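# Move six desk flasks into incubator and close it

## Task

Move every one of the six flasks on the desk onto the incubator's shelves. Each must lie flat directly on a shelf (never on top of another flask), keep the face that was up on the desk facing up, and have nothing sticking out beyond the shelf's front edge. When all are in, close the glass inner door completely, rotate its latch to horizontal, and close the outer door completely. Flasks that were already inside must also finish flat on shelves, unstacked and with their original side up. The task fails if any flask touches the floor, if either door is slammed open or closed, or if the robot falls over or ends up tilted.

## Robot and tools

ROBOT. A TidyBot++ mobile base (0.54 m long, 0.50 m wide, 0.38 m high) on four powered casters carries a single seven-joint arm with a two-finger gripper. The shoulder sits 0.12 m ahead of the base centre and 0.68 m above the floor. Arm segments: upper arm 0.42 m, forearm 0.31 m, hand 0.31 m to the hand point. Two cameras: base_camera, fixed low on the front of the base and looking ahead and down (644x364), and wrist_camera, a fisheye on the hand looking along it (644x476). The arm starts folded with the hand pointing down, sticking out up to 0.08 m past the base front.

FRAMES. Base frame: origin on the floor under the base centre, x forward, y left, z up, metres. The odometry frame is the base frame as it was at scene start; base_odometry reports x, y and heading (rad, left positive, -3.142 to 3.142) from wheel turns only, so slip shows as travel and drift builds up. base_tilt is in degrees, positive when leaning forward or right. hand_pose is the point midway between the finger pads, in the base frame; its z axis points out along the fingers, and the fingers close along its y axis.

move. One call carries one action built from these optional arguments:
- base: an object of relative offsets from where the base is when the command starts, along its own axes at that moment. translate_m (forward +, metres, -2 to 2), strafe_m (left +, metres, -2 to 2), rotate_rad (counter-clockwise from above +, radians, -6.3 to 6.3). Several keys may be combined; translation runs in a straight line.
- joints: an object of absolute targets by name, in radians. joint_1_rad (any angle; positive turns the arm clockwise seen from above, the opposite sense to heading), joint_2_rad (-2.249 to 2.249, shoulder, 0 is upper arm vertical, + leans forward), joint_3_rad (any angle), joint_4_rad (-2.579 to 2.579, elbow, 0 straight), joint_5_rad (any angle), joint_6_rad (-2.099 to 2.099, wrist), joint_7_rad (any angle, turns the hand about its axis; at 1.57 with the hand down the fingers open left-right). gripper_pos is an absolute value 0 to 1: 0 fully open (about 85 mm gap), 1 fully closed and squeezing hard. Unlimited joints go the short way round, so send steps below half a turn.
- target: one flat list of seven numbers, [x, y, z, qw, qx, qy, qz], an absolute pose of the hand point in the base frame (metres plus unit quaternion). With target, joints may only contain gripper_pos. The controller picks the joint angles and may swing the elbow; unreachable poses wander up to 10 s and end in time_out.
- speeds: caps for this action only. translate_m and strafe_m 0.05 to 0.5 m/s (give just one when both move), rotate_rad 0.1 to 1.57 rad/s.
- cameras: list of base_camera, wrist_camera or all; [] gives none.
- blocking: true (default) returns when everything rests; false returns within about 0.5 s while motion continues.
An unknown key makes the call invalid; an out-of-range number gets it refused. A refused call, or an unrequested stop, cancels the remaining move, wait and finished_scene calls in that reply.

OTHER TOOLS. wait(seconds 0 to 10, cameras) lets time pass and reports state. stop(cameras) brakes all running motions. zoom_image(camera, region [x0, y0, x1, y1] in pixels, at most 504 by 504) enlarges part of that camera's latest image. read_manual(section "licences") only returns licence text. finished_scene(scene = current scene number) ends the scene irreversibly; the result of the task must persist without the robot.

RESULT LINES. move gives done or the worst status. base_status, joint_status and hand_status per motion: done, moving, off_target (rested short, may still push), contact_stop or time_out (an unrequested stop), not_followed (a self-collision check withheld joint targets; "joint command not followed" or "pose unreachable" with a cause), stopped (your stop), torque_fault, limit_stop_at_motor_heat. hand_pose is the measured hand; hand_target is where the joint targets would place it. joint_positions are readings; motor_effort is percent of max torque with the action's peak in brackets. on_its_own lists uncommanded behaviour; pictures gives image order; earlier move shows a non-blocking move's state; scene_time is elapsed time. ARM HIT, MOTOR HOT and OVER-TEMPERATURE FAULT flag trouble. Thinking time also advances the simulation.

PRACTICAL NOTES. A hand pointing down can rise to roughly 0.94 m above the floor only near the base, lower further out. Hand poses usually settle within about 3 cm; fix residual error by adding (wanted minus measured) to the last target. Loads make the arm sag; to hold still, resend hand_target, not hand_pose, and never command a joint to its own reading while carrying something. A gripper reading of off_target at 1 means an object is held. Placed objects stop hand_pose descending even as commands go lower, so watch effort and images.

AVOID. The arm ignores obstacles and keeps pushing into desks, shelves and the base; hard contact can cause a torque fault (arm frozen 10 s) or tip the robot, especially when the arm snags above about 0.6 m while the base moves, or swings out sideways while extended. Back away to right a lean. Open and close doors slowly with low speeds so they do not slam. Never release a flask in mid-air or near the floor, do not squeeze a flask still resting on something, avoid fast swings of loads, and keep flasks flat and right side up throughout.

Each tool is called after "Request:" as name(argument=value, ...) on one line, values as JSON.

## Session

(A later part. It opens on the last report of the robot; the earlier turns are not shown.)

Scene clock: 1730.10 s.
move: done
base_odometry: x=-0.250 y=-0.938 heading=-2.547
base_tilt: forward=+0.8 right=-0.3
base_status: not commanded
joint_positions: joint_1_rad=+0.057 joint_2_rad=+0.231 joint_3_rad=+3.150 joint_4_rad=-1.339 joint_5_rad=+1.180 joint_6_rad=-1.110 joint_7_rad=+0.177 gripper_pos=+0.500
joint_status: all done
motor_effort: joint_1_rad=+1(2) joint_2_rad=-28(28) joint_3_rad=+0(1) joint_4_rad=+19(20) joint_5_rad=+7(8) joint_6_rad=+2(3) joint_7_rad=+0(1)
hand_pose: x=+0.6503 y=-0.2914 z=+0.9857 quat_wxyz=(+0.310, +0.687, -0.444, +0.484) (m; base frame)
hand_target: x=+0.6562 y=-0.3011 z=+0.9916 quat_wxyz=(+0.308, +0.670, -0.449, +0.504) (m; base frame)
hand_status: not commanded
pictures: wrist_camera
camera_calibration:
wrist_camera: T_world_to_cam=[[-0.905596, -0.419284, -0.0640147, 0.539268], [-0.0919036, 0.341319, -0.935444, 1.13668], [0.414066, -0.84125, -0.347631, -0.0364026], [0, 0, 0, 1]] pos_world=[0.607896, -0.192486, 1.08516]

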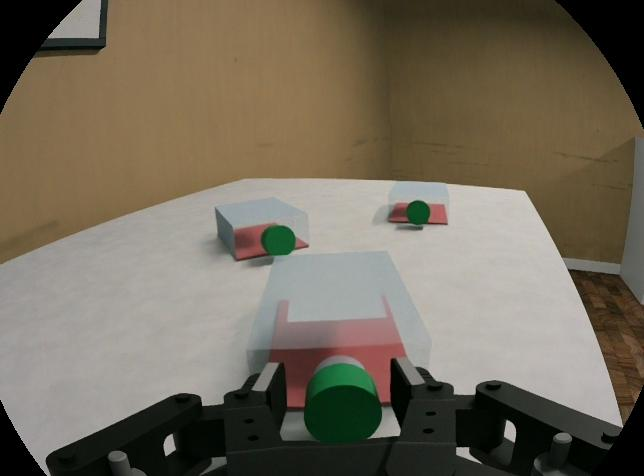

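Request:
move(joints={"joint_1_rad": 0.077, "joint_2_rad": 0.241, "joint_3_rad": 3.15, "joint_4_rad": -1.366, "joint_5_rad": 1.234, "joint_6_rad": -1.072, "joint_7_rad": 0.11, "gripper_pos": 0.5}, cameras=["wrist_camera"])

Request:
zoom_image(camera="wrist_camera", region=[260, 280, 440, 460])

Scene clock: 1739.43 s.
move: done
base_odometry: x=-0.250 y=-0.938 heading=-2.547
base_tilt: forward=+0.8 right=-0.3
base_status: not commanded
joint_positions: joint_1_rad=+0.058 joint_2_rad=+0.231 joint_3_rad=+3.150 joint_4_rad=-1.356 joint_5_rad=+1.186 joint_6_rad=-1.106 joint_7_rad=+0.177 gripper_pos=+0.500
joint_status: all done
motor_effort: joint_1_rad=+1(1) joint_2_rad=-28(29) joint_3_rad=+0(1) joint_4_rad=+19(20) joint_5_rad=+7(8) joint_6_rad=+2(3) joint_7_rad=+0(1)
hand_pose: x=+0.6494 y=-0.2920 z=+0.9799 quat_wxyz=(+0.315, +0.691, -0.440, +0.480) (m; base frame)
hand_target: x=+0.6554 y=-0.3030 z=+0.9835 quat_wxyz=(+0.313, +0.675, -0.444, +0.499) (m; base frame)
hand_status: not commanded
pictures: wrist_camera
camera_calibration:
wrist_camera: T_world_to_cam=[[-0.905129, -0.422491, -0.0473559, 0.520368], [-0.107785, 0.335799, -0.935746, 1.14039], [0.411247, -0.841867, -0.34948, -0.0350165], [0, 0, 0, 1]] pos_world=[0.608317, -0.192571, 1.07952]

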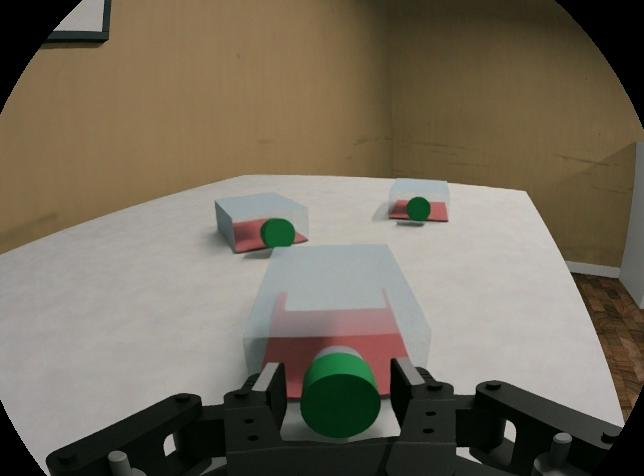

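Scaled by 2.800.

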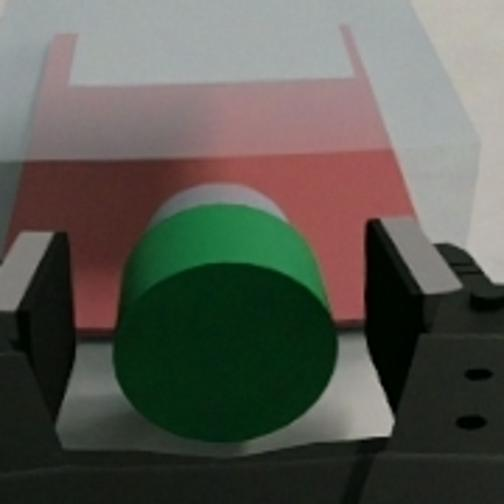

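Request:
move(joints={"gripper_pos": 0.64}, cameras=[])

Request:
move(joints={"gripper_pos": 0.74}, cameras=[])

Request:
move(joints={"gripper_pos": 0.82}, cameras=["wrist_camera"])

Scene clock: 1747.43 s.
move: done
base_odometry: x=-0.250 y=-0.938 heading=-2.547
base_tilt: forward=+0.8 right=-0.3
base_status: not commanded
joint_positions: joint_1_rad=+0.058 joint_2_rad=+0.231 joint_3_rad=+3.150 joint_4_rad=-1.356 joint_5_rad=+1.186 joint_6_rad=-1.106 joint_7_rad=+0.177 gripper_pos=+0.640
joint_status: all done
motor_effort: joint_1_rad=+0(1) joint_2_rad=-28(28) joint_3_rad=+0(0) joint_4_rad=+19(19) joint_5_rad=+7(7) joint_6_rad=+2(2) joint_7_rad=+0(0)
hand_pose: x=+0.6494 y=-0.2920 z=+0.9799 quat_wxyz=(+0.315, +0.691, -0.440, +0.480) (m; base frame)
hand_target: x=+0.6554 y=-0.3030 z=+0.9835 quat_wxyz=(+0.313, +0.675, -0.444, +0.499) (m; base frame)
hand_status: not commanded
pictures: none
No camera images: "cameras" was empty.

Scene clock: 1747.97 s.
move: off_target
base_odometry: x=-0.250 y=-0.938 heading=-2.547
base_tilt: forward=+0.8 right=-0.3
base_status: not commanded
joint_positions: joint_1_rad=+0.058 joint_2_rad=+0.231 joint_3_rad=+3.150 joint_4_rad=-1.356 joint_5_rad=+1.187 joint_6_rad=-1.106 joint_7_rad=+0.177 gripper_pos=+0.690
joint_status: gripper_pos off_target (ended at +0.690, target +0.740)
motor_effort: joint_1_rad=+0(1) joint_2_rad=-28(28) joint_3_rad=+0(0) joint_4_rad=+18(19) joint_5_rad=+7(7) joint_6_rad=+2(2) joint_7_rad=+0(1)
hand_pose: x=+0.6494 y=-0.2921 z=+0.9801 quat_wxyz=(+0.315, +0.691, -0.439, +0.480) (m; base frame)
hand_target: x=+0.6554 y=-0.3030 z=+0.9835 quat_wxyz=(+0.313, +0.675, -0.444, +0.499) (m; base frame)
hand_status: not commanded
pictures: none
No camera images: "cameras" was empty.

Scene clock: 1748.47 s.
move: off_target
base_odometry: x=-0.250 y=-0.938 heading=-2.547
base_tilt: forward=+0.8 right=-0.3
base_status: not commanded
joint_positions: joint_1_rad=+0.058 joint_2_rad=+0.231 joint_3_rad=+3.150 joint_4_rad=-1.356 joint_5_rad=+1.187 joint_6_rad=-1.106 joint_7_rad=+0.177 gripper_pos=+0.690
joint_status: gripper_pos off_target (ended at +0.690, target +0.820)
motor_effort: joint_1_rad=+1(2) joint_2_rad=-28(28) joint_3_rad=+0(0) joint_4_rad=+18(19) joint_5_rad=+7(7) joint_6_rad=+2(2) joint_7_rad=+0(0)
hand_pose: x=+0.6494 y=-0.2921 z=+0.9801 quat_wxyz=(+0.315, +0.691, -0.439, +0.480) (m; base frame)
hand_target: x=+0.6554 y=-0.3030 z=+0.9835 quat_wxyz=(+0.313, +0.675, -0.444, +0.499) (m; base frame)
hand_status: not commanded
pictures: wrist_camera
camera_calibration:
wrist_camera: T_world_to_cam=[[-0.905075, -0.422642, -0.0470397, 0.51997], [-0.107801, 0.33503, -0.93602, 1.14064], [0.411362, -0.842097, -0.348789, -0.0358403], [0, 0, 0, 1]] pos_world=[0.608317, -0.19257, 1.07962]

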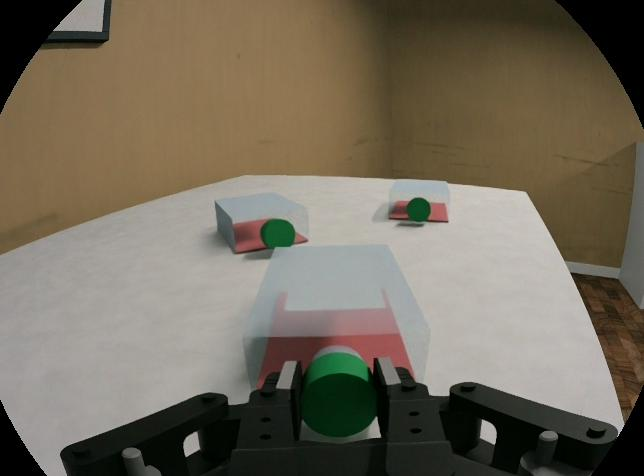

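Request:
move(joints={"joint_1_rad": 0.077, "joint_2_rad": 0.25, "joint_3_rad": 3.15, "joint_4_rad": -1.19, "joint_5_rad": 1.09, "joint_6_rad": -1.195, "joint_7_rad": 0.37, "gripper_pos": 0.82}, cameras=[])

Request:
move(joints={"joint_1_rad": 0.077, "joint_2_rad": 0.262, "joint_3_rad": 3.15, "joint_4_rad": -1.035, "joint_5_rad": 1.032, "joint_6_rad": -1.255, "joint_7_rad": 0.502, "gripper_pos": 0.82}, cameras=["wrist_camera"])

Scene clock: 1764.00 s.
move: off_target
base_odometry: x=-0.250 y=-0.938 heading=-2.547
base_tilt: forward=+0.8 right=-0.3
base_status: not commanded
joint_positions: joint_1_rad=+0.058 joint_2_rad=+0.237 joint_3_rad=+3.150 joint_4_rad=-1.210 joint_5_rad=+1.126 joint_6_rad=-1.162 joint_7_rad=+0.297 gripper_pos=+0.690
joint_status: gripper_pos off_target (ended at +0.690, target +0.820); the others done
motor_effort: joint_1_rad=+1(2) joint_2_rad=-29(31) joint_3_rad=+0(1) joint_4_rad=+19(21) joint_5_rad=+8(8) joint_6_rad=+3(4) joint_7_rad=+0(1)
hand_pose: x=+0.6496 y=-0.2918 z=+1.0230 quat_wxyz=(+0.309, +0.686, -0.447, +0.483) (m; base frame)
hand_target: x=+0.6420 y=-0.3005 z=+1.0128 quat_wxyz=(+0.324, +0.700, -0.445, +0.455) (m; base frame)
hand_status: not commanded
pictures: none
No camera images: "cameras" was empty.

Scene clock: 1765.07 s.
move: off_target
base_odometry: x=-0.250 y=-0.938 heading=-2.547
base_tilt: forward=+0.8 right=-0.2
base_status: not commanded
joint_positions: joint_1_rad=+0.058 joint_2_rad=+0.246 joint_3_rad=+3.150 joint_4_rad=-1.055 joint_5_rad=+1.069 joint_6_rad=-1.220 joint_7_rad=+0.423 gripper_pos=+0.690
joint_status: gripper_pos off_target (ended at +0.690, target +0.820); the others done
motor_effort: joint_1_rad=+0(2) joint_2_rad=-29(31) joint_3_rad=+0(1) joint_4_rad=+19(21) joint_5_rad=+7(9) joint_6_rad=+4(5) joint_7_rad=+0(1)
hand_pose: x=+0.6473 y=-0.2900 z=+1.0668 quat_wxyz=(+0.302, +0.685, -0.450, +0.488) (m; base frame)
hand_target: x=+0.6415 y=-0.2975 z=+1.0534 quat_wxyz=(+0.316, +0.703, -0.445, +0.456) (m; base frame)
hand_status: not commanded
pictures: wrist_camera
camera_calibration:
wrist_camera: T_world_to_cam=[[-0.904165, -0.418668, -0.084871, 0.563858], [-0.0753133, 0.351792, -0.933044, 1.2015], [0.420493, -0.837233, -0.349609, -0.00656434], [0, 0, 0, 1]] pos_world=[0.60307, -0.192103, 1.16661]

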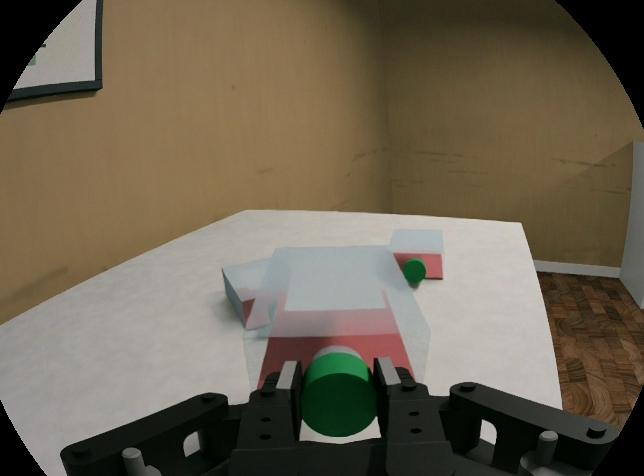

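Request:
move(base={"translate_m": -0.45, "strafe_m": -0.1}, speeds={"translate_m": 0.3}, cameras=["wrist_camera"])

Scene clock: 1777.07 s.
move: done
base_odometry: x=+0.067 y=-0.603 heading=-2.547
base_tilt: forward=+0.8 right=-0.2
base_status: done
joint_positions: joint_1_rad=+0.063 joint_2_rad=+0.259 joint_3_rad=+3.150 joint_4_rad=-1.054 joint_5_rad=+1.065 joint_6_rad=-1.228 joint_7_rad=+0.426 gripper_pos=+0.690
joint_status: not commanded
motor_effort: joint_1_rad=+0(2) joint_2_rad=-29(33) joint_3_rad=+0(2) joint_4_rad=+18(20) joint_5_rad=+7(8) joint_6_rad=+4(5) joint_7_rad=+0(1)
hand_pose: x=+0.6488 y=-0.2928 z=+1.0583 quat_wxyz=(+0.306, +0.688, -0.452, +0.479) (m; base frame)
hand_target: x=+0.6415 y=-0.2975 z=+1.0534 quat_wxyz=(+0.316, +0.703, -0.445, +0.456) (m; base frame)
hand_status: not commanded
pictures: wrist_camera
camera_calibration:
wrist_camera: T_world_to_cam=[[-0.909324, -0.409782, -0.0721668, 0.555806], [-0.0877201, 0.358342, -0.92946, 1.20081], [0.406736, -0.83885, -0.361796, 0.00871504], [0, 0, 0, 1]] pos_world=[0.607199, -0.195233, 1.15937]

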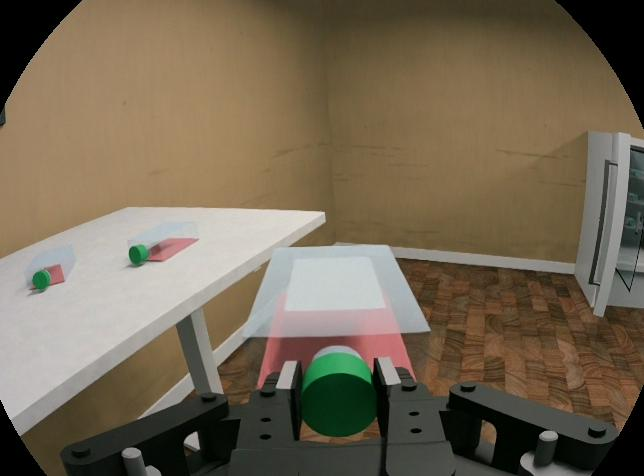

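Request:
move(base={"translate_m": -0.803, "strafe_m": -1.155, "rotate_rad": -1.58}, speeds={"translate_m": 0.42, "rotate_rad": 0.45}, joints={"joint_1_rad": 0.0, "joint_2_rad": -0.618, "joint_3_rad": 3.15, "joint_4_rad": -1.776, "joint_5_rad": 0.0, "joint_6_rad": -0.749, "joint_7_rad": 1.58, "gripper_pos": 0.82})

Request:
zoom_image(camera="base_camera", region=[180, 0, 460, 200])

Scene clock: 1787.87 s.
move: off_target
base_odometry: x=+0.084 y=+0.803 heading=+2.156
base_tilt: forward=+0.8 right=-0.3
base_status: done
joint_positions: joint_1_rad=+0.020 joint_2_rad=-0.602 joint_3_rad=+3.148 joint_4_rad=-1.768 joint_5_rad=+0.044 joint_6_rad=-0.789 joint_7_rad=+1.503 gripper_pos=+0.690
joint_status: gripper_pos off_target (ended at +0.690, target +0.820); the others done
motor_effort: joint_1_rad=+0(7) joint_2_rad=+0(33) joint_3_rad=-1(4) joint_4_rad=+21(22) joint_5_rad=+0(9) joint_6_rad=+9(10) joint_7_rad=+0(1)
hand_pose: x=+0.4579 y=-0.0182 z=+1.0358 quat_wxyz=(+0.008, +0.828, -0.035, +0.559) (m; base frame)
hand_target: x=+0.4571 y=-0.0027 z=+1.0482 quat_wxyz=(+0.003, +0.815, +0.000, +0.579) (m; base frame)
hand_status: not commanded
pictures: base_camera, wrist_camera
camera_calibration:
wrist_camera: T_world_to_cam=[[-0.0615429, -0.994392, -0.0860007, 0.108677], [-0.37779, 0.102961, -0.920149, 1.18331], [0.923844, -0.0241385, -0.382008, 0.107644], [0, 0, 0, 1]] pos_world=[0.354287, -0.0111699, 1.13929]

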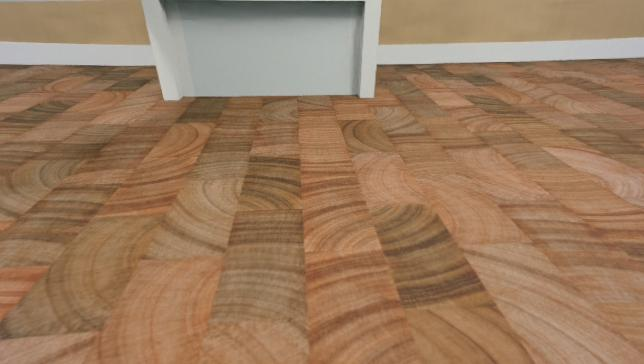

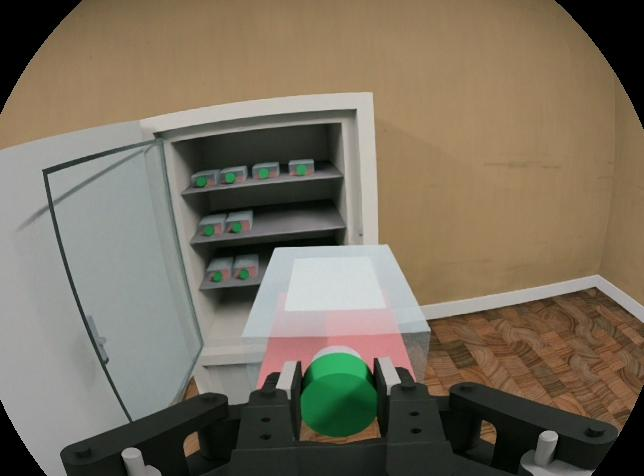

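Scaled by 1.800.

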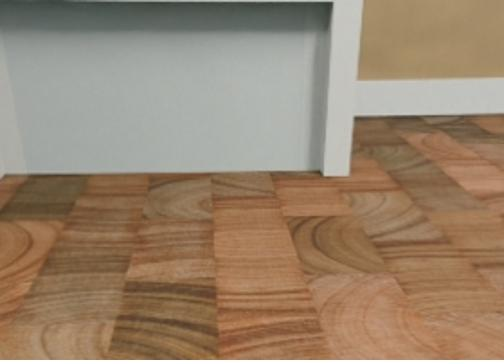

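Request:
zoom_image(camera="base_camera", region=[140, 70, 220, 120])

Request:
zoom_image(camera="base_camera", region=[330, 70, 410, 120])

Scaled by 6.300.

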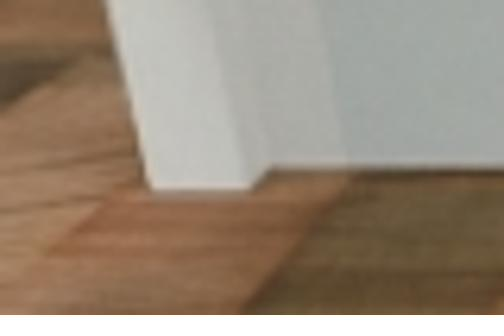

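Scaled by 6.300.

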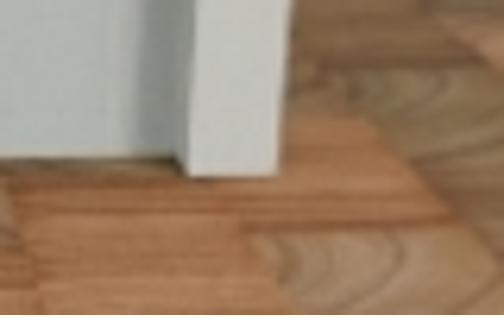

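Request:
move(target=[0.66, 0.0, 1.04, 0.0152, 0.8036, 0.0202, 0.5945], joints={"gripper_pos": 0.82}, cameras=[])

Request:
move(target=[0.80, 0.0, 0.94, 0.0152, 0.8036, 0.0202, 0.5945], joints={"gripper_pos": 0.82}, cameras=[])

Request:
move(target=[0.868, 0.0, 0.85, 0.0152, 0.8036, 0.0202, 0.5945], joints={"gripper_pos": 0.82}, cameras=["wrist_camera"])

Scene clock: 1814.70 s.
move: off_target
base_odometry: x=+0.084 y=+0.803 heading=+2.156
base_tilt: forward=+0.8 right=-0.3
base_status: not commanded
joint_positions: joint_1_rad=-0.004 joint_2_rad=-0.169 joint_3_rad=+3.148 joint_4_rad=-1.654 joint_5_rad=+0.044 joint_6_rad=-0.450 joint_7_rad=+1.539 gripper_pos=+0.690
joint_status: gripper_pos off_target (ended at +0.690, target +0.820)
motor_effort: joint_1_rad=-1(2) joint_2_rad=-17(19) joint_3_rad=-1(1) joint_4_rad=+22(23) joint_5_rad=+0(0) joint_6_rad=+9(10) joint_7_rad=+0(0)
hand_pose: x=+0.6524 y=-0.0062 z=+1.0127 quat_wxyz=(+0.010, +0.823, -0.004, +0.567) (m; base frame)
hand_target: x=+0.6600 y=+0.0000 z=+1.0400 quat_wxyz=(+0.015, +0.804, +0.020, +0.595) (m; base frame)
hand_status: done (0.029 m and 4.8 deg from the pose sent, 0.203 m and 8.1 deg at the start)
pictures: none
No camera images: "cameras" was empty.

Scene clock: 1816.50 s.
move: off_target
base_odometry: x=+0.084 y=+0.803 heading=+2.156
base_tilt: forward=+0.8 right=-0.3
base_status: not commanded
joint_positions: joint_1_rad=-0.003 joint_2_rad=+0.184 joint_3_rad=+3.147 joint_4_rad=-1.621 joint_5_rad=+0.044 joint_6_rad=-0.133 joint_7_rad=+1.539 gripper_pos=+0.690
joint_status: gripper_pos off_target (ended at +0.690, target +0.820)
motor_effort: joint_1_rad=+0(2) joint_2_rad=-30(33) joint_3_rad=-1(1) joint_4_rad=+21(23) joint_5_rad=+0(0) joint_6_rad=+10(10) joint_7_rad=+0(0)
hand_pose: x=+0.7925 y=-0.0013 z=+0.9110 quat_wxyz=(+0.006, +0.824, +0.003, +0.566) (m; base frame)
hand_target: x=+0.8000 y=+0.0000 z=+0.9400 quat_wxyz=(+0.015, +0.804, +0.020, +0.595) (m; base frame)
hand_status: done (0.030 m and 4.6 deg from the pose sent, 0.165 m and 4.8 deg at the start)
pictures: none
No camera images: "cameras" was empty.

Scene clock: 1818.07 s.
move: off_target
base_odometry: x=+0.084 y=+0.803 heading=+2.156
base_tilt: forward=+0.8 right=-0.3
base_status: not commanded
joint_positions: joint_1_rad=-0.003 joint_2_rad=+0.406 joint_3_rad=+3.147 joint_4_rad=-1.610 joint_5_rad=+0.044 joint_6_rad=+0.080 joint_7_rad=+1.539 gripper_pos=+0.690
joint_status: gripper_pos off_target (ended at +0.690, target +0.820)
motor_effort: joint_1_rad=+0(2) joint_2_rad=-36(40) joint_3_rad=-1(2) joint_4_rad=+20(22) joint_5_rad=+0(1) joint_6_rad=+9(10) joint_7_rad=+0(0)
hand_pose: x=+0.8597 y=+0.0018 z=+0.8222 quat_wxyz=(+0.003, +0.824, +0.006, +0.567) (m; base frame)
hand_target: x=+0.8680 y=+0.0000 z=+0.8500 quat_wxyz=(+0.015, +0.804, +0.020, +0.595) (m; base frame)
hand_status: done (0.029 m and 4.4 deg from the pose sent, 0.097 m and 4.6 deg at the start)
pictures: wrist_camera
camera_calibration:
wrist_camera: T_world_to_cam=[[0.01319, -0.998755, -0.0481023, 0.0395075], [-0.36598, 0.0399463, -0.929765, 1.13445], [0.930529, 0.0298681, -0.364998, -0.364551], [0, 0, 0, 1]] pos_world=[0.753892, 0.00502955, 0.923616]

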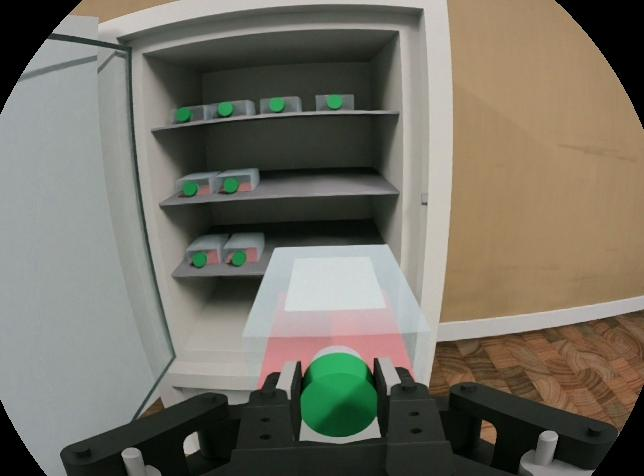

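Request:
move(target=[0.872, -0.002, 0.873, 0.0152, 0.799, 0.0202, 0.601], joints={"gripper_pos": 0.82}, cameras=["wrist_camera"])

Scene clock: 1832.90 s.
move: off_target
base_odometry: x=+0.084 y=+0.803 heading=+2.156
base_tilt: forward=+0.8 right=-0.3
base_status: not commanded
joint_positions: joint_1_rad=+0.000 joint_2_rad=+0.401 joint_3_rad=+3.144 joint_4_rad=-1.562 joint_5_rad=+0.044 joint_6_rad=+0.079 joint_7_rad=+1.539 gripper_pos=+0.690
joint_status: gripper_pos off_target (ended at +0.690, target +0.820)
motor_effort: joint_1_rad=+0(1) joint_2_rad=-37(38) joint_3_rad=-1(2) joint_4_rad=+21(22) joint_5_rad=+0(1) joint_6_rad=+10(10) joint_7_rad=+0(0)
hand_pose: x=+0.8700 y=+0.0011 z=+0.8531 quat_wxyz=(+0.003, +0.809, +0.005, +0.588) (m; base frame)
hand_target: x=+0.8720 y=-0.0020 z=+0.8730 quat_wxyz=(+0.015, +0.799, +0.020, +0.601) (m; base frame)
hand_status: done (0.020 m and 2.9 deg from the pose sent, 0.052 m and 5.2 deg at the start)
pictures: wrist_camera
camera_calibration:
wrist_camera: T_world_to_cam=[[0.0150421, -0.998709, -0.0485288, 0.0388544], [-0.317735, 0.0412443, -0.947282, 1.13994], [0.94806, 0.0296684, -0.316704, -0.419283], [0, 0, 0, 1]] pos_world=[0.75912, 0.00422761, 0.948942]

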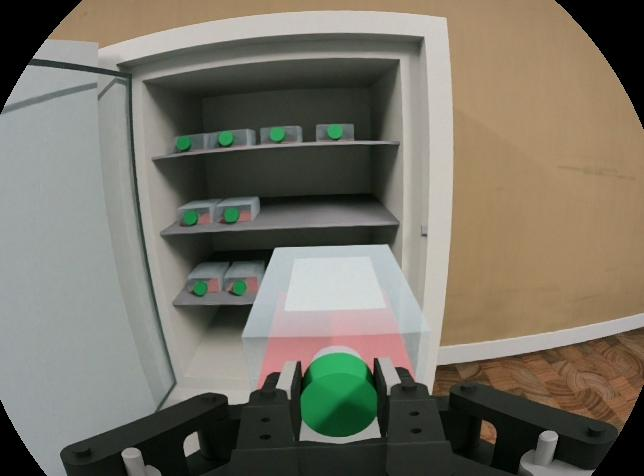

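Request:
move(target=[0.870, -0.002, 0.873, 0.0152, 0.8095, 0.0202, 0.587], joints={"gripper_pos": 0.82}, cameras=[])

Scene clock: 1838.27 s.
move: off_target
base_odometry: x=+0.084 y=+0.803 heading=+2.156
base_tilt: forward=+0.8 right=-0.2
base_status: not commanded
joint_positions: joint_1_rad=+0.000 joint_2_rad=+0.401 joint_3_rad=+3.144 joint_4_rad=-1.537 joint_5_rad=+0.044 joint_6_rad=+0.028 joint_7_rad=+1.539 gripper_pos=+0.690
joint_status: gripper_pos off_target (ended at +0.690, target +0.820)
motor_effort: joint_1_rad=+1(1) joint_2_rad=-37(37) joint_3_rad=-1(2) joint_4_rad=+21(22) joint_5_rad=-1(1) joint_6_rad=+10(10) joint_7_rad=+0(0)
hand_pose: x=+0.8702 y=+0.0004 z=+0.8526 quat_wxyz=(+0.004, +0.816, +0.005, +0.578) (m; base frame)
hand_target: x=+0.8700 y=-0.0020 z=+0.8730 quat_wxyz=(+0.015, +0.809, +0.020, +0.587) (m; base frame)
hand_status: done (0.021 m and 2.6 deg from the pose sent, 0.020 m and 2.2 deg at the start)
pictures: none
No camera images: "cameras" was empty.

Request:
move(base={"translate_m": 0.45}, speeds={"translate_m": 0.25}, cameras=["wrist_camera"])

Scene clock: 1846.67 s.
move: done
base_odometry: x=-0.164 y=+1.179 heading=+2.155
base_tilt: forward=+0.8 right=-0.3
base_status: done
joint_positions: joint_1_rad=+0.000 joint_2_rad=+0.394 joint_3_rad=+3.143 joint_4_rad=-1.536 joint_5_rad=+0.044 joint_6_rad=+0.028 joint_7_rad=+1.539 gripper_pos=+0.690
joint_status: not commanded
motor_effort: joint_1_rad=+1(2) joint_2_rad=-36(40) joint_3_rad=-1(2) joint_4_rad=+21(23) joint_5_rad=+0(1) joint_6_rad=+9(10) joint_7_rad=+0(1)
hand_pose: x=+0.8691 y=+0.0003 z=+0.8586 quat_wxyz=(+0.004, +0.814, +0.005, +0.581) (m; base frame)
hand_target: x=+0.8700 y=-0.0020 z=+0.8730 quat_wxyz=(+0.015, +0.809, +0.020, +0.587) (m; base frame)
hand_status: not commanded
pictures: wrist_camera
camera_calibration:
wrist_camera: T_world_to_cam=[[0.0119903, -0.998774, -0.0480294, 0.0406478], [-0.334799, 0.0412504, -0.941386, 1.15465], [0.942213, 0.0273676, -0.333894, -0.396794], [0, 0, 0, 1]] pos_world=[0.759951, 0.00382774, 0.956432]

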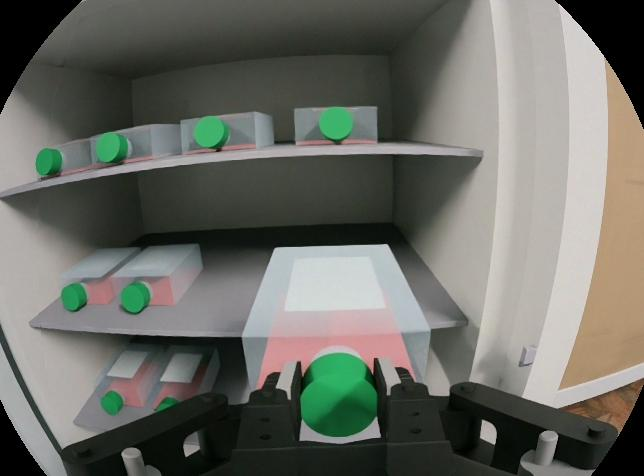

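Request:
move(base={"translate_m": 0.245}, speeds={"translate_m": 0.15}, cameras=["wrist_camera", "base_camera"])

Scene clock: 1859.47 s.
move: done
base_odometry: x=-0.299 y=+1.383 heading=+2.155
base_tilt: forward=+0.8 right=-0.3
base_status: done
joint_positions: joint_1_rad=+0.001 joint_2_rad=+0.391 joint_3_rad=+3.143 joint_4_rad=-1.536 joint_5_rad=+0.044 joint_6_rad=+0.028 joint_7_rad=+1.539 gripper_pos=+0.690
joint_status: not commanded
motor_effort: joint_1_rad=+0(2) joint_2_rad=-37(40) joint_3_rad=-1(2) joint_4_rad=+21(22) joint_5_rad=+0(1) joint_6_rad=+10(10) joint_7_rad=+0(0)
hand_pose: x=+0.8687 y=+0.0001 z=+0.8610 quat_wxyz=(+0.004, +0.813, +0.004, +0.582) (m; base frame)
hand_target: x=+0.8700 y=-0.0020 z=+0.8730 quat_wxyz=(+0.015, +0.809, +0.020, +0.587) (m; base frame)
hand_status: not commanded
pictures: base_camera, wrist_camera
camera_calibration:
wrist_camera: T_world_to_cam=[[0.0119273, -0.998775, -0.0480155, 0.0405871], [-0.331692, 0.0413481, -0.942481, 1.15499], [0.943312, 0.0271676, -0.330793, -0.399262], [0, 0, 0, 1]] pos_world=[0.759247, 0.0036276, 0.958434]

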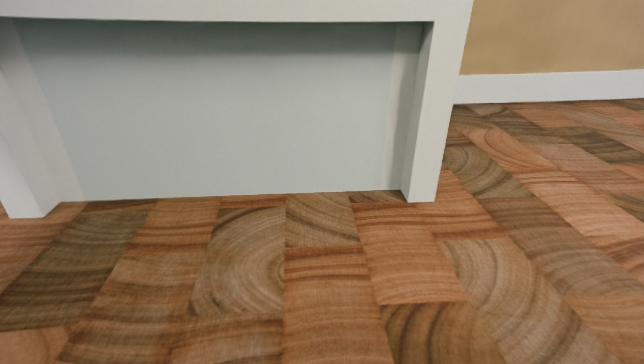

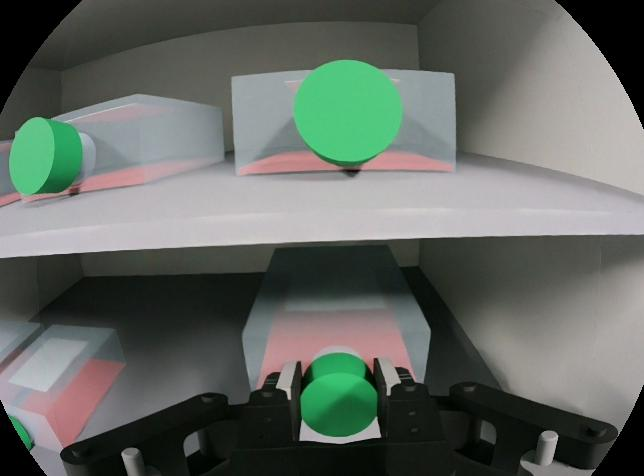

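Request:
move(target=[0.870, -0.002, 0.838, 0.0152, 0.8095, 0.0202, 0.587], joints={"gripper_pos": 0.82}, cameras=[])

Request:
move(target=[0.870, -0.002, 0.825, 0.0152, 0.8085, 0.0202, 0.588], joints={"gripper_pos": 0.82}, cameras=["wrist_camera"])

Scene clock: 1870.90 s.
move: off_target
base_odometry: x=-0.299 y=+1.383 heading=+2.155
base_tilt: forward=+0.9 right=-0.3
base_status: not commanded
joint_positions: joint_1_rad=+0.001 joint_2_rad=+0.406 joint_3_rad=+3.143 joint_4_rad=-1.586 joint_5_rad=+0.044 joint_6_rad=+0.087 joint_7_rad=+1.539 gripper_pos=+0.690
joint_status: gripper_pos off_target (ended at +0.690, target +0.820)
motor_effort: joint_1_rad=+0(1) joint_2_rad=-36(38) joint_3_rad=-1(2) joint_4_rad=+21(22) joint_5_rad=+0(1) joint_6_rad=+9(10) joint_7_rad=+0(0)
hand_pose: x=+0.8662 y=+0.0009 z=+0.8381 quat_wxyz=(+0.003, +0.815, +0.005, +0.580) (m; base frame)
hand_target: x=+0.8700 y=-0.0020 z=+0.8380 quat_wxyz=(+0.015, +0.809, +0.020, +0.587) (m; base frame)
hand_status: done (0.005 m and 2.4 deg from the pose sent, 0.023 m and 2.3 deg at the start)
pictures: none
No camera images: "cameras" was empty.

Scene clock: 1871.63 s.
move: off_target
base_odometry: x=-0.299 y=+1.383 heading=+2.155
base_tilt: forward=+0.8 right=-0.3
base_status: not commanded
joint_positions: joint_1_rad=+0.001 joint_2_rad=+0.416 joint_3_rad=+3.143 joint_4_rad=-1.610 joint_5_rad=+0.044 joint_6_rad=+0.128 joint_7_rad=+1.539 gripper_pos=+0.690
joint_status: gripper_pos off_target (ended at +0.690, target +0.820)
motor_effort: joint_1_rad=+1(1) joint_2_rad=-37(38) joint_3_rad=-1(1) joint_4_rad=+20(22) joint_5_rad=+0(1) joint_6_rad=+10(10) joint_7_rad=+0(0)
hand_pose: x=+0.8661 y=+0.0015 z=+0.8286 quat_wxyz=(+0.002, +0.813, +0.006, +0.583) (m; base frame)
hand_target: x=+0.8700 y=-0.0020 z=+0.8250 quat_wxyz=(+0.015, +0.808, +0.020, +0.588) (m; base frame)
hand_status: done (0.006 m and 2.4 deg from the pose sent, 0.014 m and 2.5 deg at the start)
pictures: wrist_camera
camera_calibration:
wrist_camera: T_world_to_cam=[[0.0159227, -0.998637, -0.0497082, 0.0384015], [-0.331124, 0.0416427, -0.942668, 1.12318], [0.943453, 0.0314694, -0.33001, -0.408327], [0, 0, 0, 1]] pos_world=[0.756537, 0.0044269, 0.925938]

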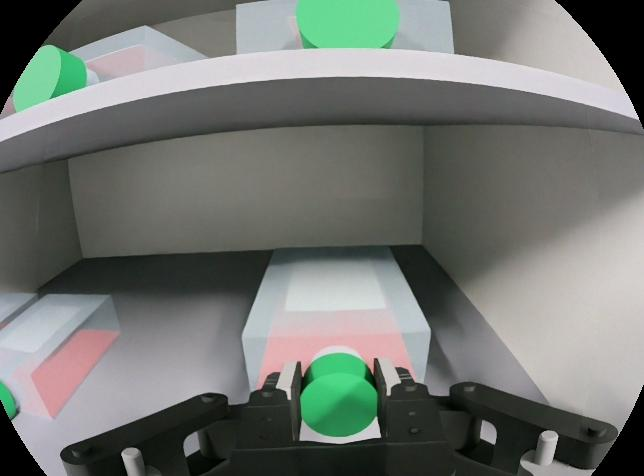

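Request:
move(target=[0.870, -0.002, 0.813, 0.0152, 0.813, 0.0202, 0.5820], joints={"gripper_pos": 0.82}, cameras=[])

Request:
move(target=[0.870, -0.002, 0.803, 0.0152, 0.814, 0.0202, 0.5806], joints={"gripper_pos": 0.82}, cameras=["wrist_camera"])

Scene clock: 1877.33 s.
move: off_target
base_odometry: x=-0.299 y=+1.383 heading=+2.155
base_tilt: forward=+0.8 right=-0.3
base_status: not commanded
joint_positions: joint_1_rad=+0.001 joint_2_rad=+0.426 joint_3_rad=+3.143 joint_4_rad=-1.616 joint_5_rad=+0.044 joint_6_rad=+0.131 joint_7_rad=+1.539 gripper_pos=+0.690
joint_status: gripper_pos off_target (ended at +0.690, target +0.820)
motor_effort: joint_1_rad=+0(1) joint_2_rad=-37(38) joint_3_rad=-2(2) joint_4_rad=+20(21) joint_5_rad=+0(1) joint_6_rad=+10(10) joint_7_rad=+0(0)
hand_pose: x=+0.8664 y=+0.0015 z=+0.8181 quat_wxyz=(+0.002, +0.817, +0.006, +0.577) (m; base frame)
hand_target: x=+0.8700 y=-0.0020 z=+0.8130 quat_wxyz=(+0.015, +0.813, +0.020, +0.582) (m; base frame)
hand_status: done (0.007 m and 2.4 deg from the pose sent, 0.016 m and 2.2 deg at the start)
pictures: none
No camera images: "cameras" was empty.

Scene clock: 1878.03 s.
move: off_target
base_odometry: x=-0.299 y=+1.383 heading=+2.155
base_tilt: forward=+0.8 right=-0.3
base_status: not commanded
joint_positions: joint_1_rad=+0.001 joint_2_rad=+0.437 joint_3_rad=+3.143 joint_4_rad=-1.631 joint_5_rad=+0.044 joint_6_rad=+0.153 joint_7_rad=+1.539 gripper_pos=+0.690
joint_status: gripper_pos off_target (ended at +0.690, target +0.820)
motor_effort: joint_1_rad=+0(2) joint_2_rad=-37(38) joint_3_rad=-1(2) joint_4_rad=+20(22) joint_5_rad=+0(1) joint_6_rad=+10(10) joint_7_rad=+0(0)
hand_pose: x=+0.8666 y=+0.0018 z=+0.8080 quat_wxyz=(+0.002, +0.818, +0.006, +0.576) (m; base frame)
hand_target: x=+0.8700 y=-0.0020 z=+0.8030 quat_wxyz=(+0.015, +0.814, +0.020, +0.581) (m; base frame)
hand_status: done (0.007 m and 2.4 deg from the pose sent, 0.016 m and 2.3 deg at the start)
pictures: wrist_camera
camera_calibration:
wrist_camera: T_world_to_cam=[[0.0160705, -0.998597, -0.0504492, 0.0381972], [-0.347177, 0.0417435, -0.93687, 1.11315], [0.937662, 0.0325708, -0.34602, -0.397596], [0, 0, 0, 1]] pos_world=[0.758659, 0.00462668, 0.907232]

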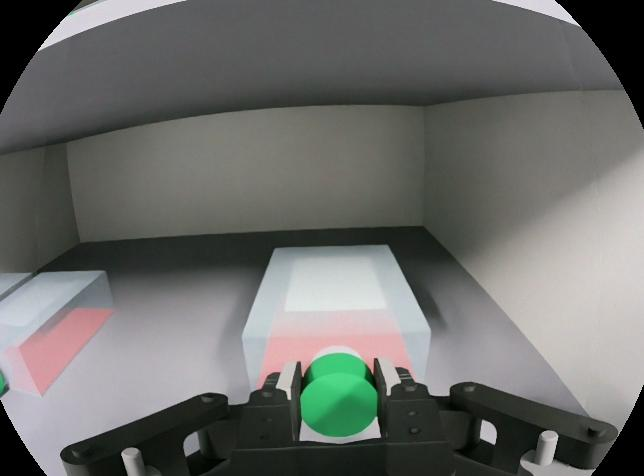

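Request:
move(target=[0.870, -0.002, 0.793, 0.0152, 0.814, 0.0202, 0.5806], joints={"gripper_pos": 0.82}, cameras=[])

Request:
move(target=[0.870, -0.002, 0.785, 0.0152, 0.814, 0.0202, 0.5806], joints={"gripper_pos": 0.82}, cameras=[])

Request:
move(target=[0.870, -0.002, 0.777, 0.0152, 0.814, 0.0202, 0.5806], joints={"gripper_pos": 0.82}, cameras=["wrist_camera"])

Scene clock: 1889.27 s.
move: off_target
base_odometry: x=-0.299 y=+1.383 heading=+2.155
base_tilt: forward=+0.8 right=-0.3
base_status: not commanded
joint_positions: joint_1_rad=+0.001 joint_2_rad=+0.449 joint_3_rad=+3.143 joint_4_rad=-1.647 joint_5_rad=+0.044 joint_6_rad=+0.183 joint_7_rad=+1.539 gripper_pos=+0.690
joint_status: gripper_pos off_target (ended at +0.690, target +0.820)
motor_effort: joint_1_rad=+1(1) joint_2_rad=-37(38) joint_3_rad=-1(2) joint_4_rad=+20(21) joint_5_rad=+0(1) joint_6_rad=+10(10) joint_7_rad=+0(1)
hand_pose: x=+0.8668 y=+0.0022 z=+0.7981 quat_wxyz=(+0.001, +0.818, +0.006, +0.576) (m; base frame)
hand_target: x=+0.8700 y=-0.0020 z=+0.7930 quat_wxyz=(+0.015, +0.814, +0.020, +0.581) (m; base frame)
hand_status: done (0.007 m and 2.4 deg from the pose sent, 0.016 m and 2.4 deg at the start)
pictures: none
No camera images: "cameras" was empty.

Scene clock: 1889.83 s.
move: off_target
base_odometry: x=-0.299 y=+1.383 heading=+2.155
base_tilt: forward=+0.8 right=-0.3
base_status: not commanded
joint_positions: joint_1_rad=+0.001 joint_2_rad=+0.454 joint_3_rad=+3.144 joint_4_rad=-1.658 joint_5_rad=+0.044 joint_6_rad=+0.208 joint_7_rad=+1.539 gripper_pos=+0.690
joint_status: gripper_pos off_target (ended at +0.690, target +0.820)
motor_effort: joint_1_rad=+1(1) joint_2_rad=-37(38) joint_3_rad=-1(2) joint_4_rad=+19(20) joint_5_rad=+0(1) joint_6_rad=+9(10) joint_7_rad=+0(0)
hand_pose: x=+0.8672 y=+0.0025 z=+0.7966 quat_wxyz=(+0.001, +0.814, +0.006, +0.580) (m; base frame)
hand_target: x=+0.8700 y=-0.0020 z=+0.7850 quat_wxyz=(+0.015, +0.814, +0.020, +0.581) (m; base frame)
hand_status: done (0.013 m and 2.3 deg from the pose sent, 0.014 m and 2.4 deg at the start)
pictures: none
No camera images: "cameras" was empty.

Scene clock: 1890.40 s.
move: off_target
base_odometry: x=-0.299 y=+1.383 heading=+2.155
base_tilt: forward=+0.8 right=-0.3
base_status: not commanded
joint_positions: joint_1_rad=+0.001 joint_2_rad=+0.458 joint_3_rad=+3.144 joint_4_rad=-1.666 joint_5_rad=+0.044 joint_6_rad=+0.234 joint_7_rad=+1.539 gripper_pos=+0.690
joint_status: gripper_pos off_target (ended at +0.690, target +0.820)
motor_effort: joint_1_rad=+0(1) joint_2_rad=-36(37) joint_3_rad=-1(2) joint_4_rad=+19(19) joint_5_rad=+0(1) joint_6_rad=+8(9) joint_7_rad=+0(0)
hand_pose: x=+0.8681 y=+0.0029 z=+0.7961 quat_wxyz=(+0.000, +0.811, +0.007, +0.586) (m; base frame)
hand_target: x=+0.8700 y=-0.0020 z=+0.7770 quat_wxyz=(+0.015, +0.814, +0.020, +0.581) (m; base frame)
hand_status: done (0.020 m and 2.4 deg from the pose sent, 0.020 m and 2.3 deg at the start)
pictures: wrist_camera
camera_calibration:
wrist_camera: T_world_to_cam=[[0.0204597, -0.998456, -0.0516382, 0.0357077], [-0.324095, 0.0422366, -0.945081, 1.08901], [0.945803, 0.0360718, -0.32273, -0.428846], [0, 0, 0, 1]] pos_world=[0.757816, 0.00512569, 0.892646]

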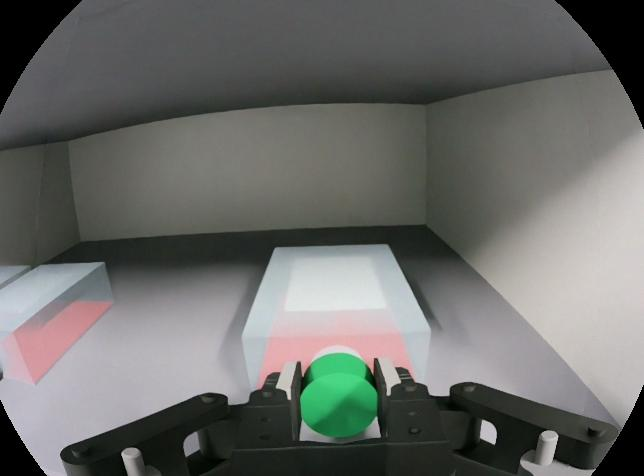

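Request:
move(target=[0.870, -0.002, 0.787, 0.0152, 0.8165, 0.0202, 0.577], joints={"gripper_pos": 0.82}, cameras=[])

Request:
move(joints={"gripper_pos": 0.62}, cameras=[])

Request:
move(joints={"gripper_pos": 0.5}, cameras=["wrist_camera"])

Scene clock: 1898.93 s.
move: off_target
base_odometry: x=-0.299 y=+1.383 heading=+2.155
base_tilt: forward=+0.8 right=-0.3
base_status: not commanded
joint_positions: joint_1_rad=+0.001 joint_2_rad=+0.458 joint_3_rad=+3.144 joint_4_rad=-1.659 joint_5_rad=+0.044 joint_6_rad=+0.221 joint_7_rad=+1.539 gripper_pos=+0.690
joint_status: gripper_pos off_target (ended at +0.690, target +0.820)
motor_effort: joint_1_rad=+1(2) joint_2_rad=-35(36) joint_3_rad=-1(2) joint_4_rad=+18(19) joint_5_rad=-1(1) joint_6_rad=+8(9) joint_7_rad=+0(0)
hand_pose: x=+0.8687 y=+0.0027 z=+0.7963 quat_wxyz=(+0.000, +0.812, +0.007, +0.583) (m; base frame)
hand_target: x=+0.8700 y=-0.0020 z=+0.7870 quat_wxyz=(+0.015, +0.816, +0.020, +0.577) (m; base frame)
hand_status: done (0.011 m and 2.5 deg from the pose sent, 0.011 m and 2.6 deg at the start)
pictures: none
No camera images: "cameras" was empty.

Scene clock: 1899.57 s.
move: done
base_odometry: x=-0.299 y=+1.383 heading=+2.155
base_tilt: forward=+0.8 right=-0.3
base_status: not commanded
joint_positions: joint_1_rad=+0.001 joint_2_rad=+0.458 joint_3_rad=+3.144 joint_4_rad=-1.659 joint_5_rad=+0.044 joint_6_rad=+0.221 joint_7_rad=+1.539 gripper_pos=+0.620
joint_status: all done
motor_effort: joint_1_rad=+0(1) joint_2_rad=-36(37) joint_3_rad=-1(2) joint_4_rad=+19(19) joint_5_rad=-1(1) joint_6_rad=+9(9) joint_7_rad=+0(0)
hand_pose: x=+0.8687 y=+0.0027 z=+0.7963 quat_wxyz=(+0.000, +0.812, +0.007, +0.583) (m; base frame)
hand_target: x=+0.8700 y=-0.0020 z=+0.7870 quat_wxyz=(+0.015, +0.816, +0.020, +0.577) (m; base frame)
hand_status: not commanded
pictures: none
No camera images: "cameras" was empty.

Scene clock: 1900.10 s.
move: done
base_odometry: x=-0.299 y=+1.383 heading=+2.155
base_tilt: forward=+0.8 right=-0.3
base_status: not commanded
joint_positions: joint_1_rad=+0.001 joint_2_rad=+0.458 joint_3_rad=+3.144 joint_4_rad=-1.659 joint_5_rad=+0.044 joint_6_rad=+0.221 joint_7_rad=+1.539 gripper_pos=+0.500
joint_status: all done
motor_effort: joint_1_rad=+1(2) joint_2_rad=-36(36) joint_3_rad=-1(1) joint_4_rad=+19(19) joint_5_rad=+0(1) joint_6_rad=+9(9) joint_7_rad=+0(0)
hand_pose: x=+0.8687 y=+0.0027 z=+0.7963 quat_wxyz=(+0.000, +0.812, +0.007, +0.583) (m; base frame)
hand_target: x=+0.8700 y=-0.0020 z=+0.7870 quat_wxyz=(+0.015, +0.816, +0.020, +0.577) (m; base frame)
hand_status: not commanded
pictures: wrist_camera
camera_calibration:
wrist_camera: T_world_to_cam=[[0.0196279, -0.998482, -0.0514624, 0.0361008], [-0.329567, 0.0421341, -0.943191, 1.09259], [0.943928, 0.0354732, -0.32824, -0.423286], [0, 0, 0, 1]] pos_world=[0.758926, 0.00502588, 0.893443]

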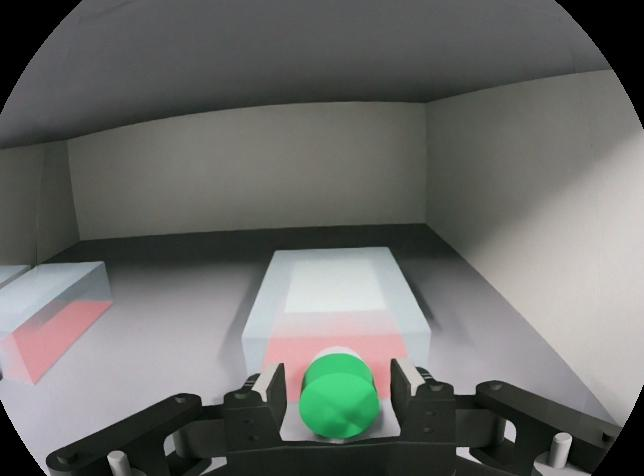

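Flask released. Back out.

Request:
move(base={"translate_m": -0.5}, speeds={"translate_m": 0.3}, cameras=["wrist_camera"])

Scene clock: 1906.40 s.
move: done
base_odometry: x=-0.023 y=+0.966 heading=+2.155
base_tilt: forward=+0.8 right=-0.3
base_status: done
joint_positions: joint_1_rad=+0.001 joint_2_rad=+0.462 joint_3_rad=+3.144 joint_4_rad=-1.659 joint_5_rad=+0.044 joint_6_rad=+0.221 joint_7_rad=+1.539 gripper_pos=+0.500
joint_status: not commanded
motor_effort: joint_1_rad=+2(4) joint_2_rad=-36(39) joint_3_rad=-1(3) joint_4_rad=+19(20) joint_5_rad=+0(1) joint_6_rad=+9(9) joint_7_rad=+0(0)
hand_pose: x=+0.8691 y=+0.0025 z=+0.7935 quat_wxyz=(+0.000, +0.813, +0.006, +0.582) (m; base frame)
hand_target: x=+0.8700 y=-0.0020 z=+0.7870 quat_wxyz=(+0.015, +0.816, +0.020, +0.577) (m; base frame)
hand_status: not commanded
pictures: wrist_camera
camera_calibration:
wrist_camera: T_world_to_cam=[[0.0190528, -0.998496, -0.0514063, 0.0361488], [-0.333131, 0.0421378, -0.941938, 1.09219], [0.942688, 0.0350716, -0.331827, -0.420688], [0, 0, 0, 1]] pos_world=[0.759732, 0.00482591, 0.891041]

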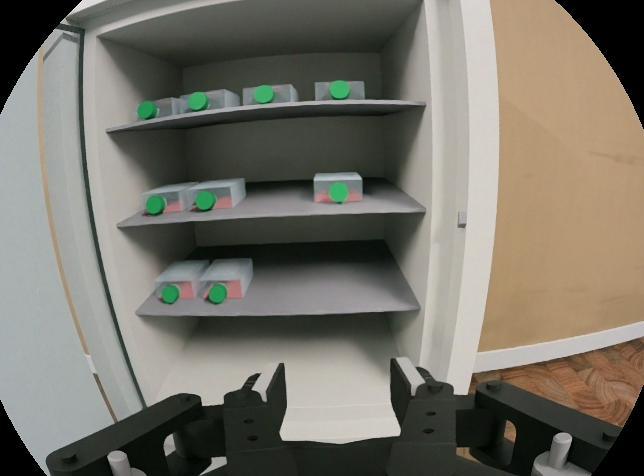

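Request:
move(base={"translate_m": -0.4}, speeds={"translate_m": 0.4}, joints={"joint_1_rad": 0.0, "joint_2_rad": -0.618, "joint_3_rad": 3.15, "joint_4_rad": -1.776, "joint_5_rad": 0.0, "joint_6_rad": -0.749, "joint_7_rad": 1.58, "gripper_pos": 0.5}, cameras=["base_camera"])

Request:
zoom_image(camera="base_camera", region=[180, 50, 260, 100])

Request:
zoom_image(camera="base_camera", region=[320, 50, 400, 100])

Scene clock: 1942.17 s.
move: done
base_odometry: x=+0.198 y=+0.633 heading=+2.155
base_tilt: forward=+0.8 right=-0.3
base_status: done
joint_positions: joint_1_rad=+0.001 joint_2_rad=-0.602 joint_3_rad=+3.144 joint_4_rad=-1.761 joint_5_rad=+0.044 joint_6_rad=-0.710 joint_7_rad=+1.539 gripper_pos=+0.500
joint_status: all done
motor_effort: joint_1_rad=+0(2) joint_2_rad=+0(41) joint_3_rad=+0(3) joint_4_rad=+20(22) joint_5_rad=+0(2) joint_6_rad=+9(10) joint_7_rad=+0(1)
hand_pose: x=+0.4661 y=-0.0089 z=+1.0632 quat_wxyz=(+0.012, +0.804, -0.009, +0.594) (m; base frame)
hand_target: x=+0.4571 y=-0.0028 z=+1.0482 quat_wxyz=(+0.003, +0.815, +0.000, +0.579) (m; base frame)
hand_status: not commanded
pictures: base_camera

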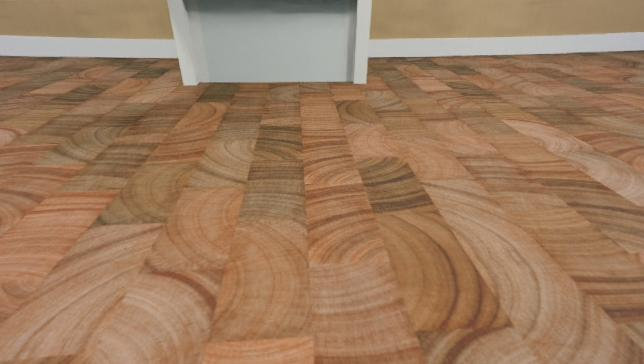

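Scaled by 6.300.

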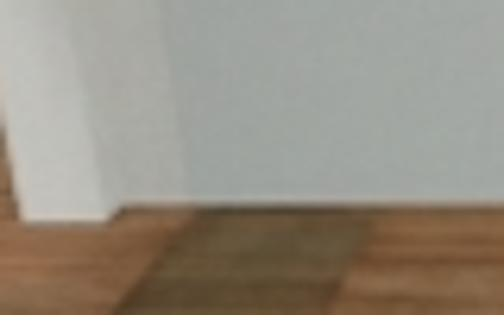

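Scaled by 6.300.

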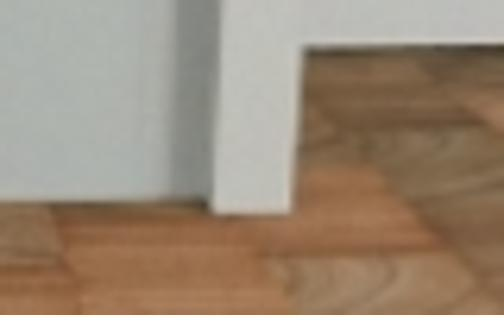

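Request:
move(base={"translate_m": -0.767, "strafe_m": 1.237, "rotate_rad": 1.581}, speeds={"translate_m": 0.45, "rotate_rad": 0.5})

Request:
zoom_image(camera="wrist_camera", region=[360, 180, 644, 420])

Scene clock: 1956.13 s.
move: done
base_odometry: x=-0.411 y=-0.690 heading=-2.546
base_tilt: forward=+0.8 right=-0.3
base_status: done
joint_positions: joint_1_rad=+0.001 joint_2_rad=-0.605 joint_3_rad=+3.146 joint_4_rad=-1.764 joint_5_rad=+0.040 joint_6_rad=-0.713 joint_7_rad=+1.539 gripper_pos=+0.500
joint_status: not commanded
motor_effort: joint_1_rad=+1(2) joint_2_rad=+0(3) joint_3_rad=+0(3) joint_4_rad=+20(22) joint_5_rad=+0(1) joint_6_rad=+9(9) joint_7_rad=+0(1)
hand_pose: x=+0.4651 y=-0.0090 z=+1.0617 quat_wxyz=(+0.010, +0.805, -0.011, +0.593) (m; base frame)
hand_target: x=+0.4571 y=-0.0028 z=+1.0482 quat_wxyz=(+0.003, +0.815, +0.000, +0.579) (m; base frame)
hand_status: not commanded
pictures: base_camera, wrist_camera
camera_calibration:
wrist_camera: T_world_to_cam=[[-0.0185875, -0.998289, -0.0554463, 0.067971], [-0.304095, 0.0584733, -0.950846, 1.2068], [0.952461, -0.000812913, -0.304661, 0.0158142], [0, 0, 0, 1]] pos_world=[0.353181, -0.00269789, 1.15606]

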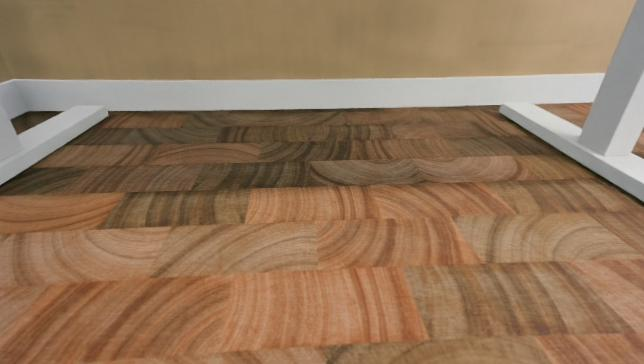

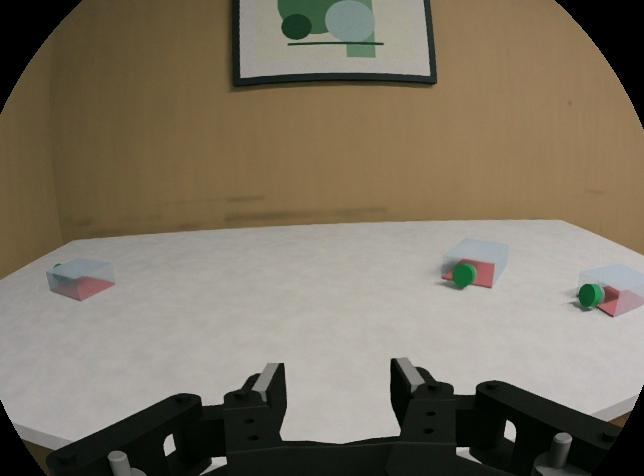

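Scaled by 1.775.

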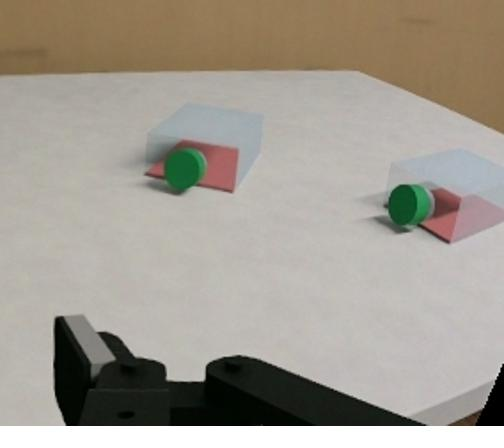

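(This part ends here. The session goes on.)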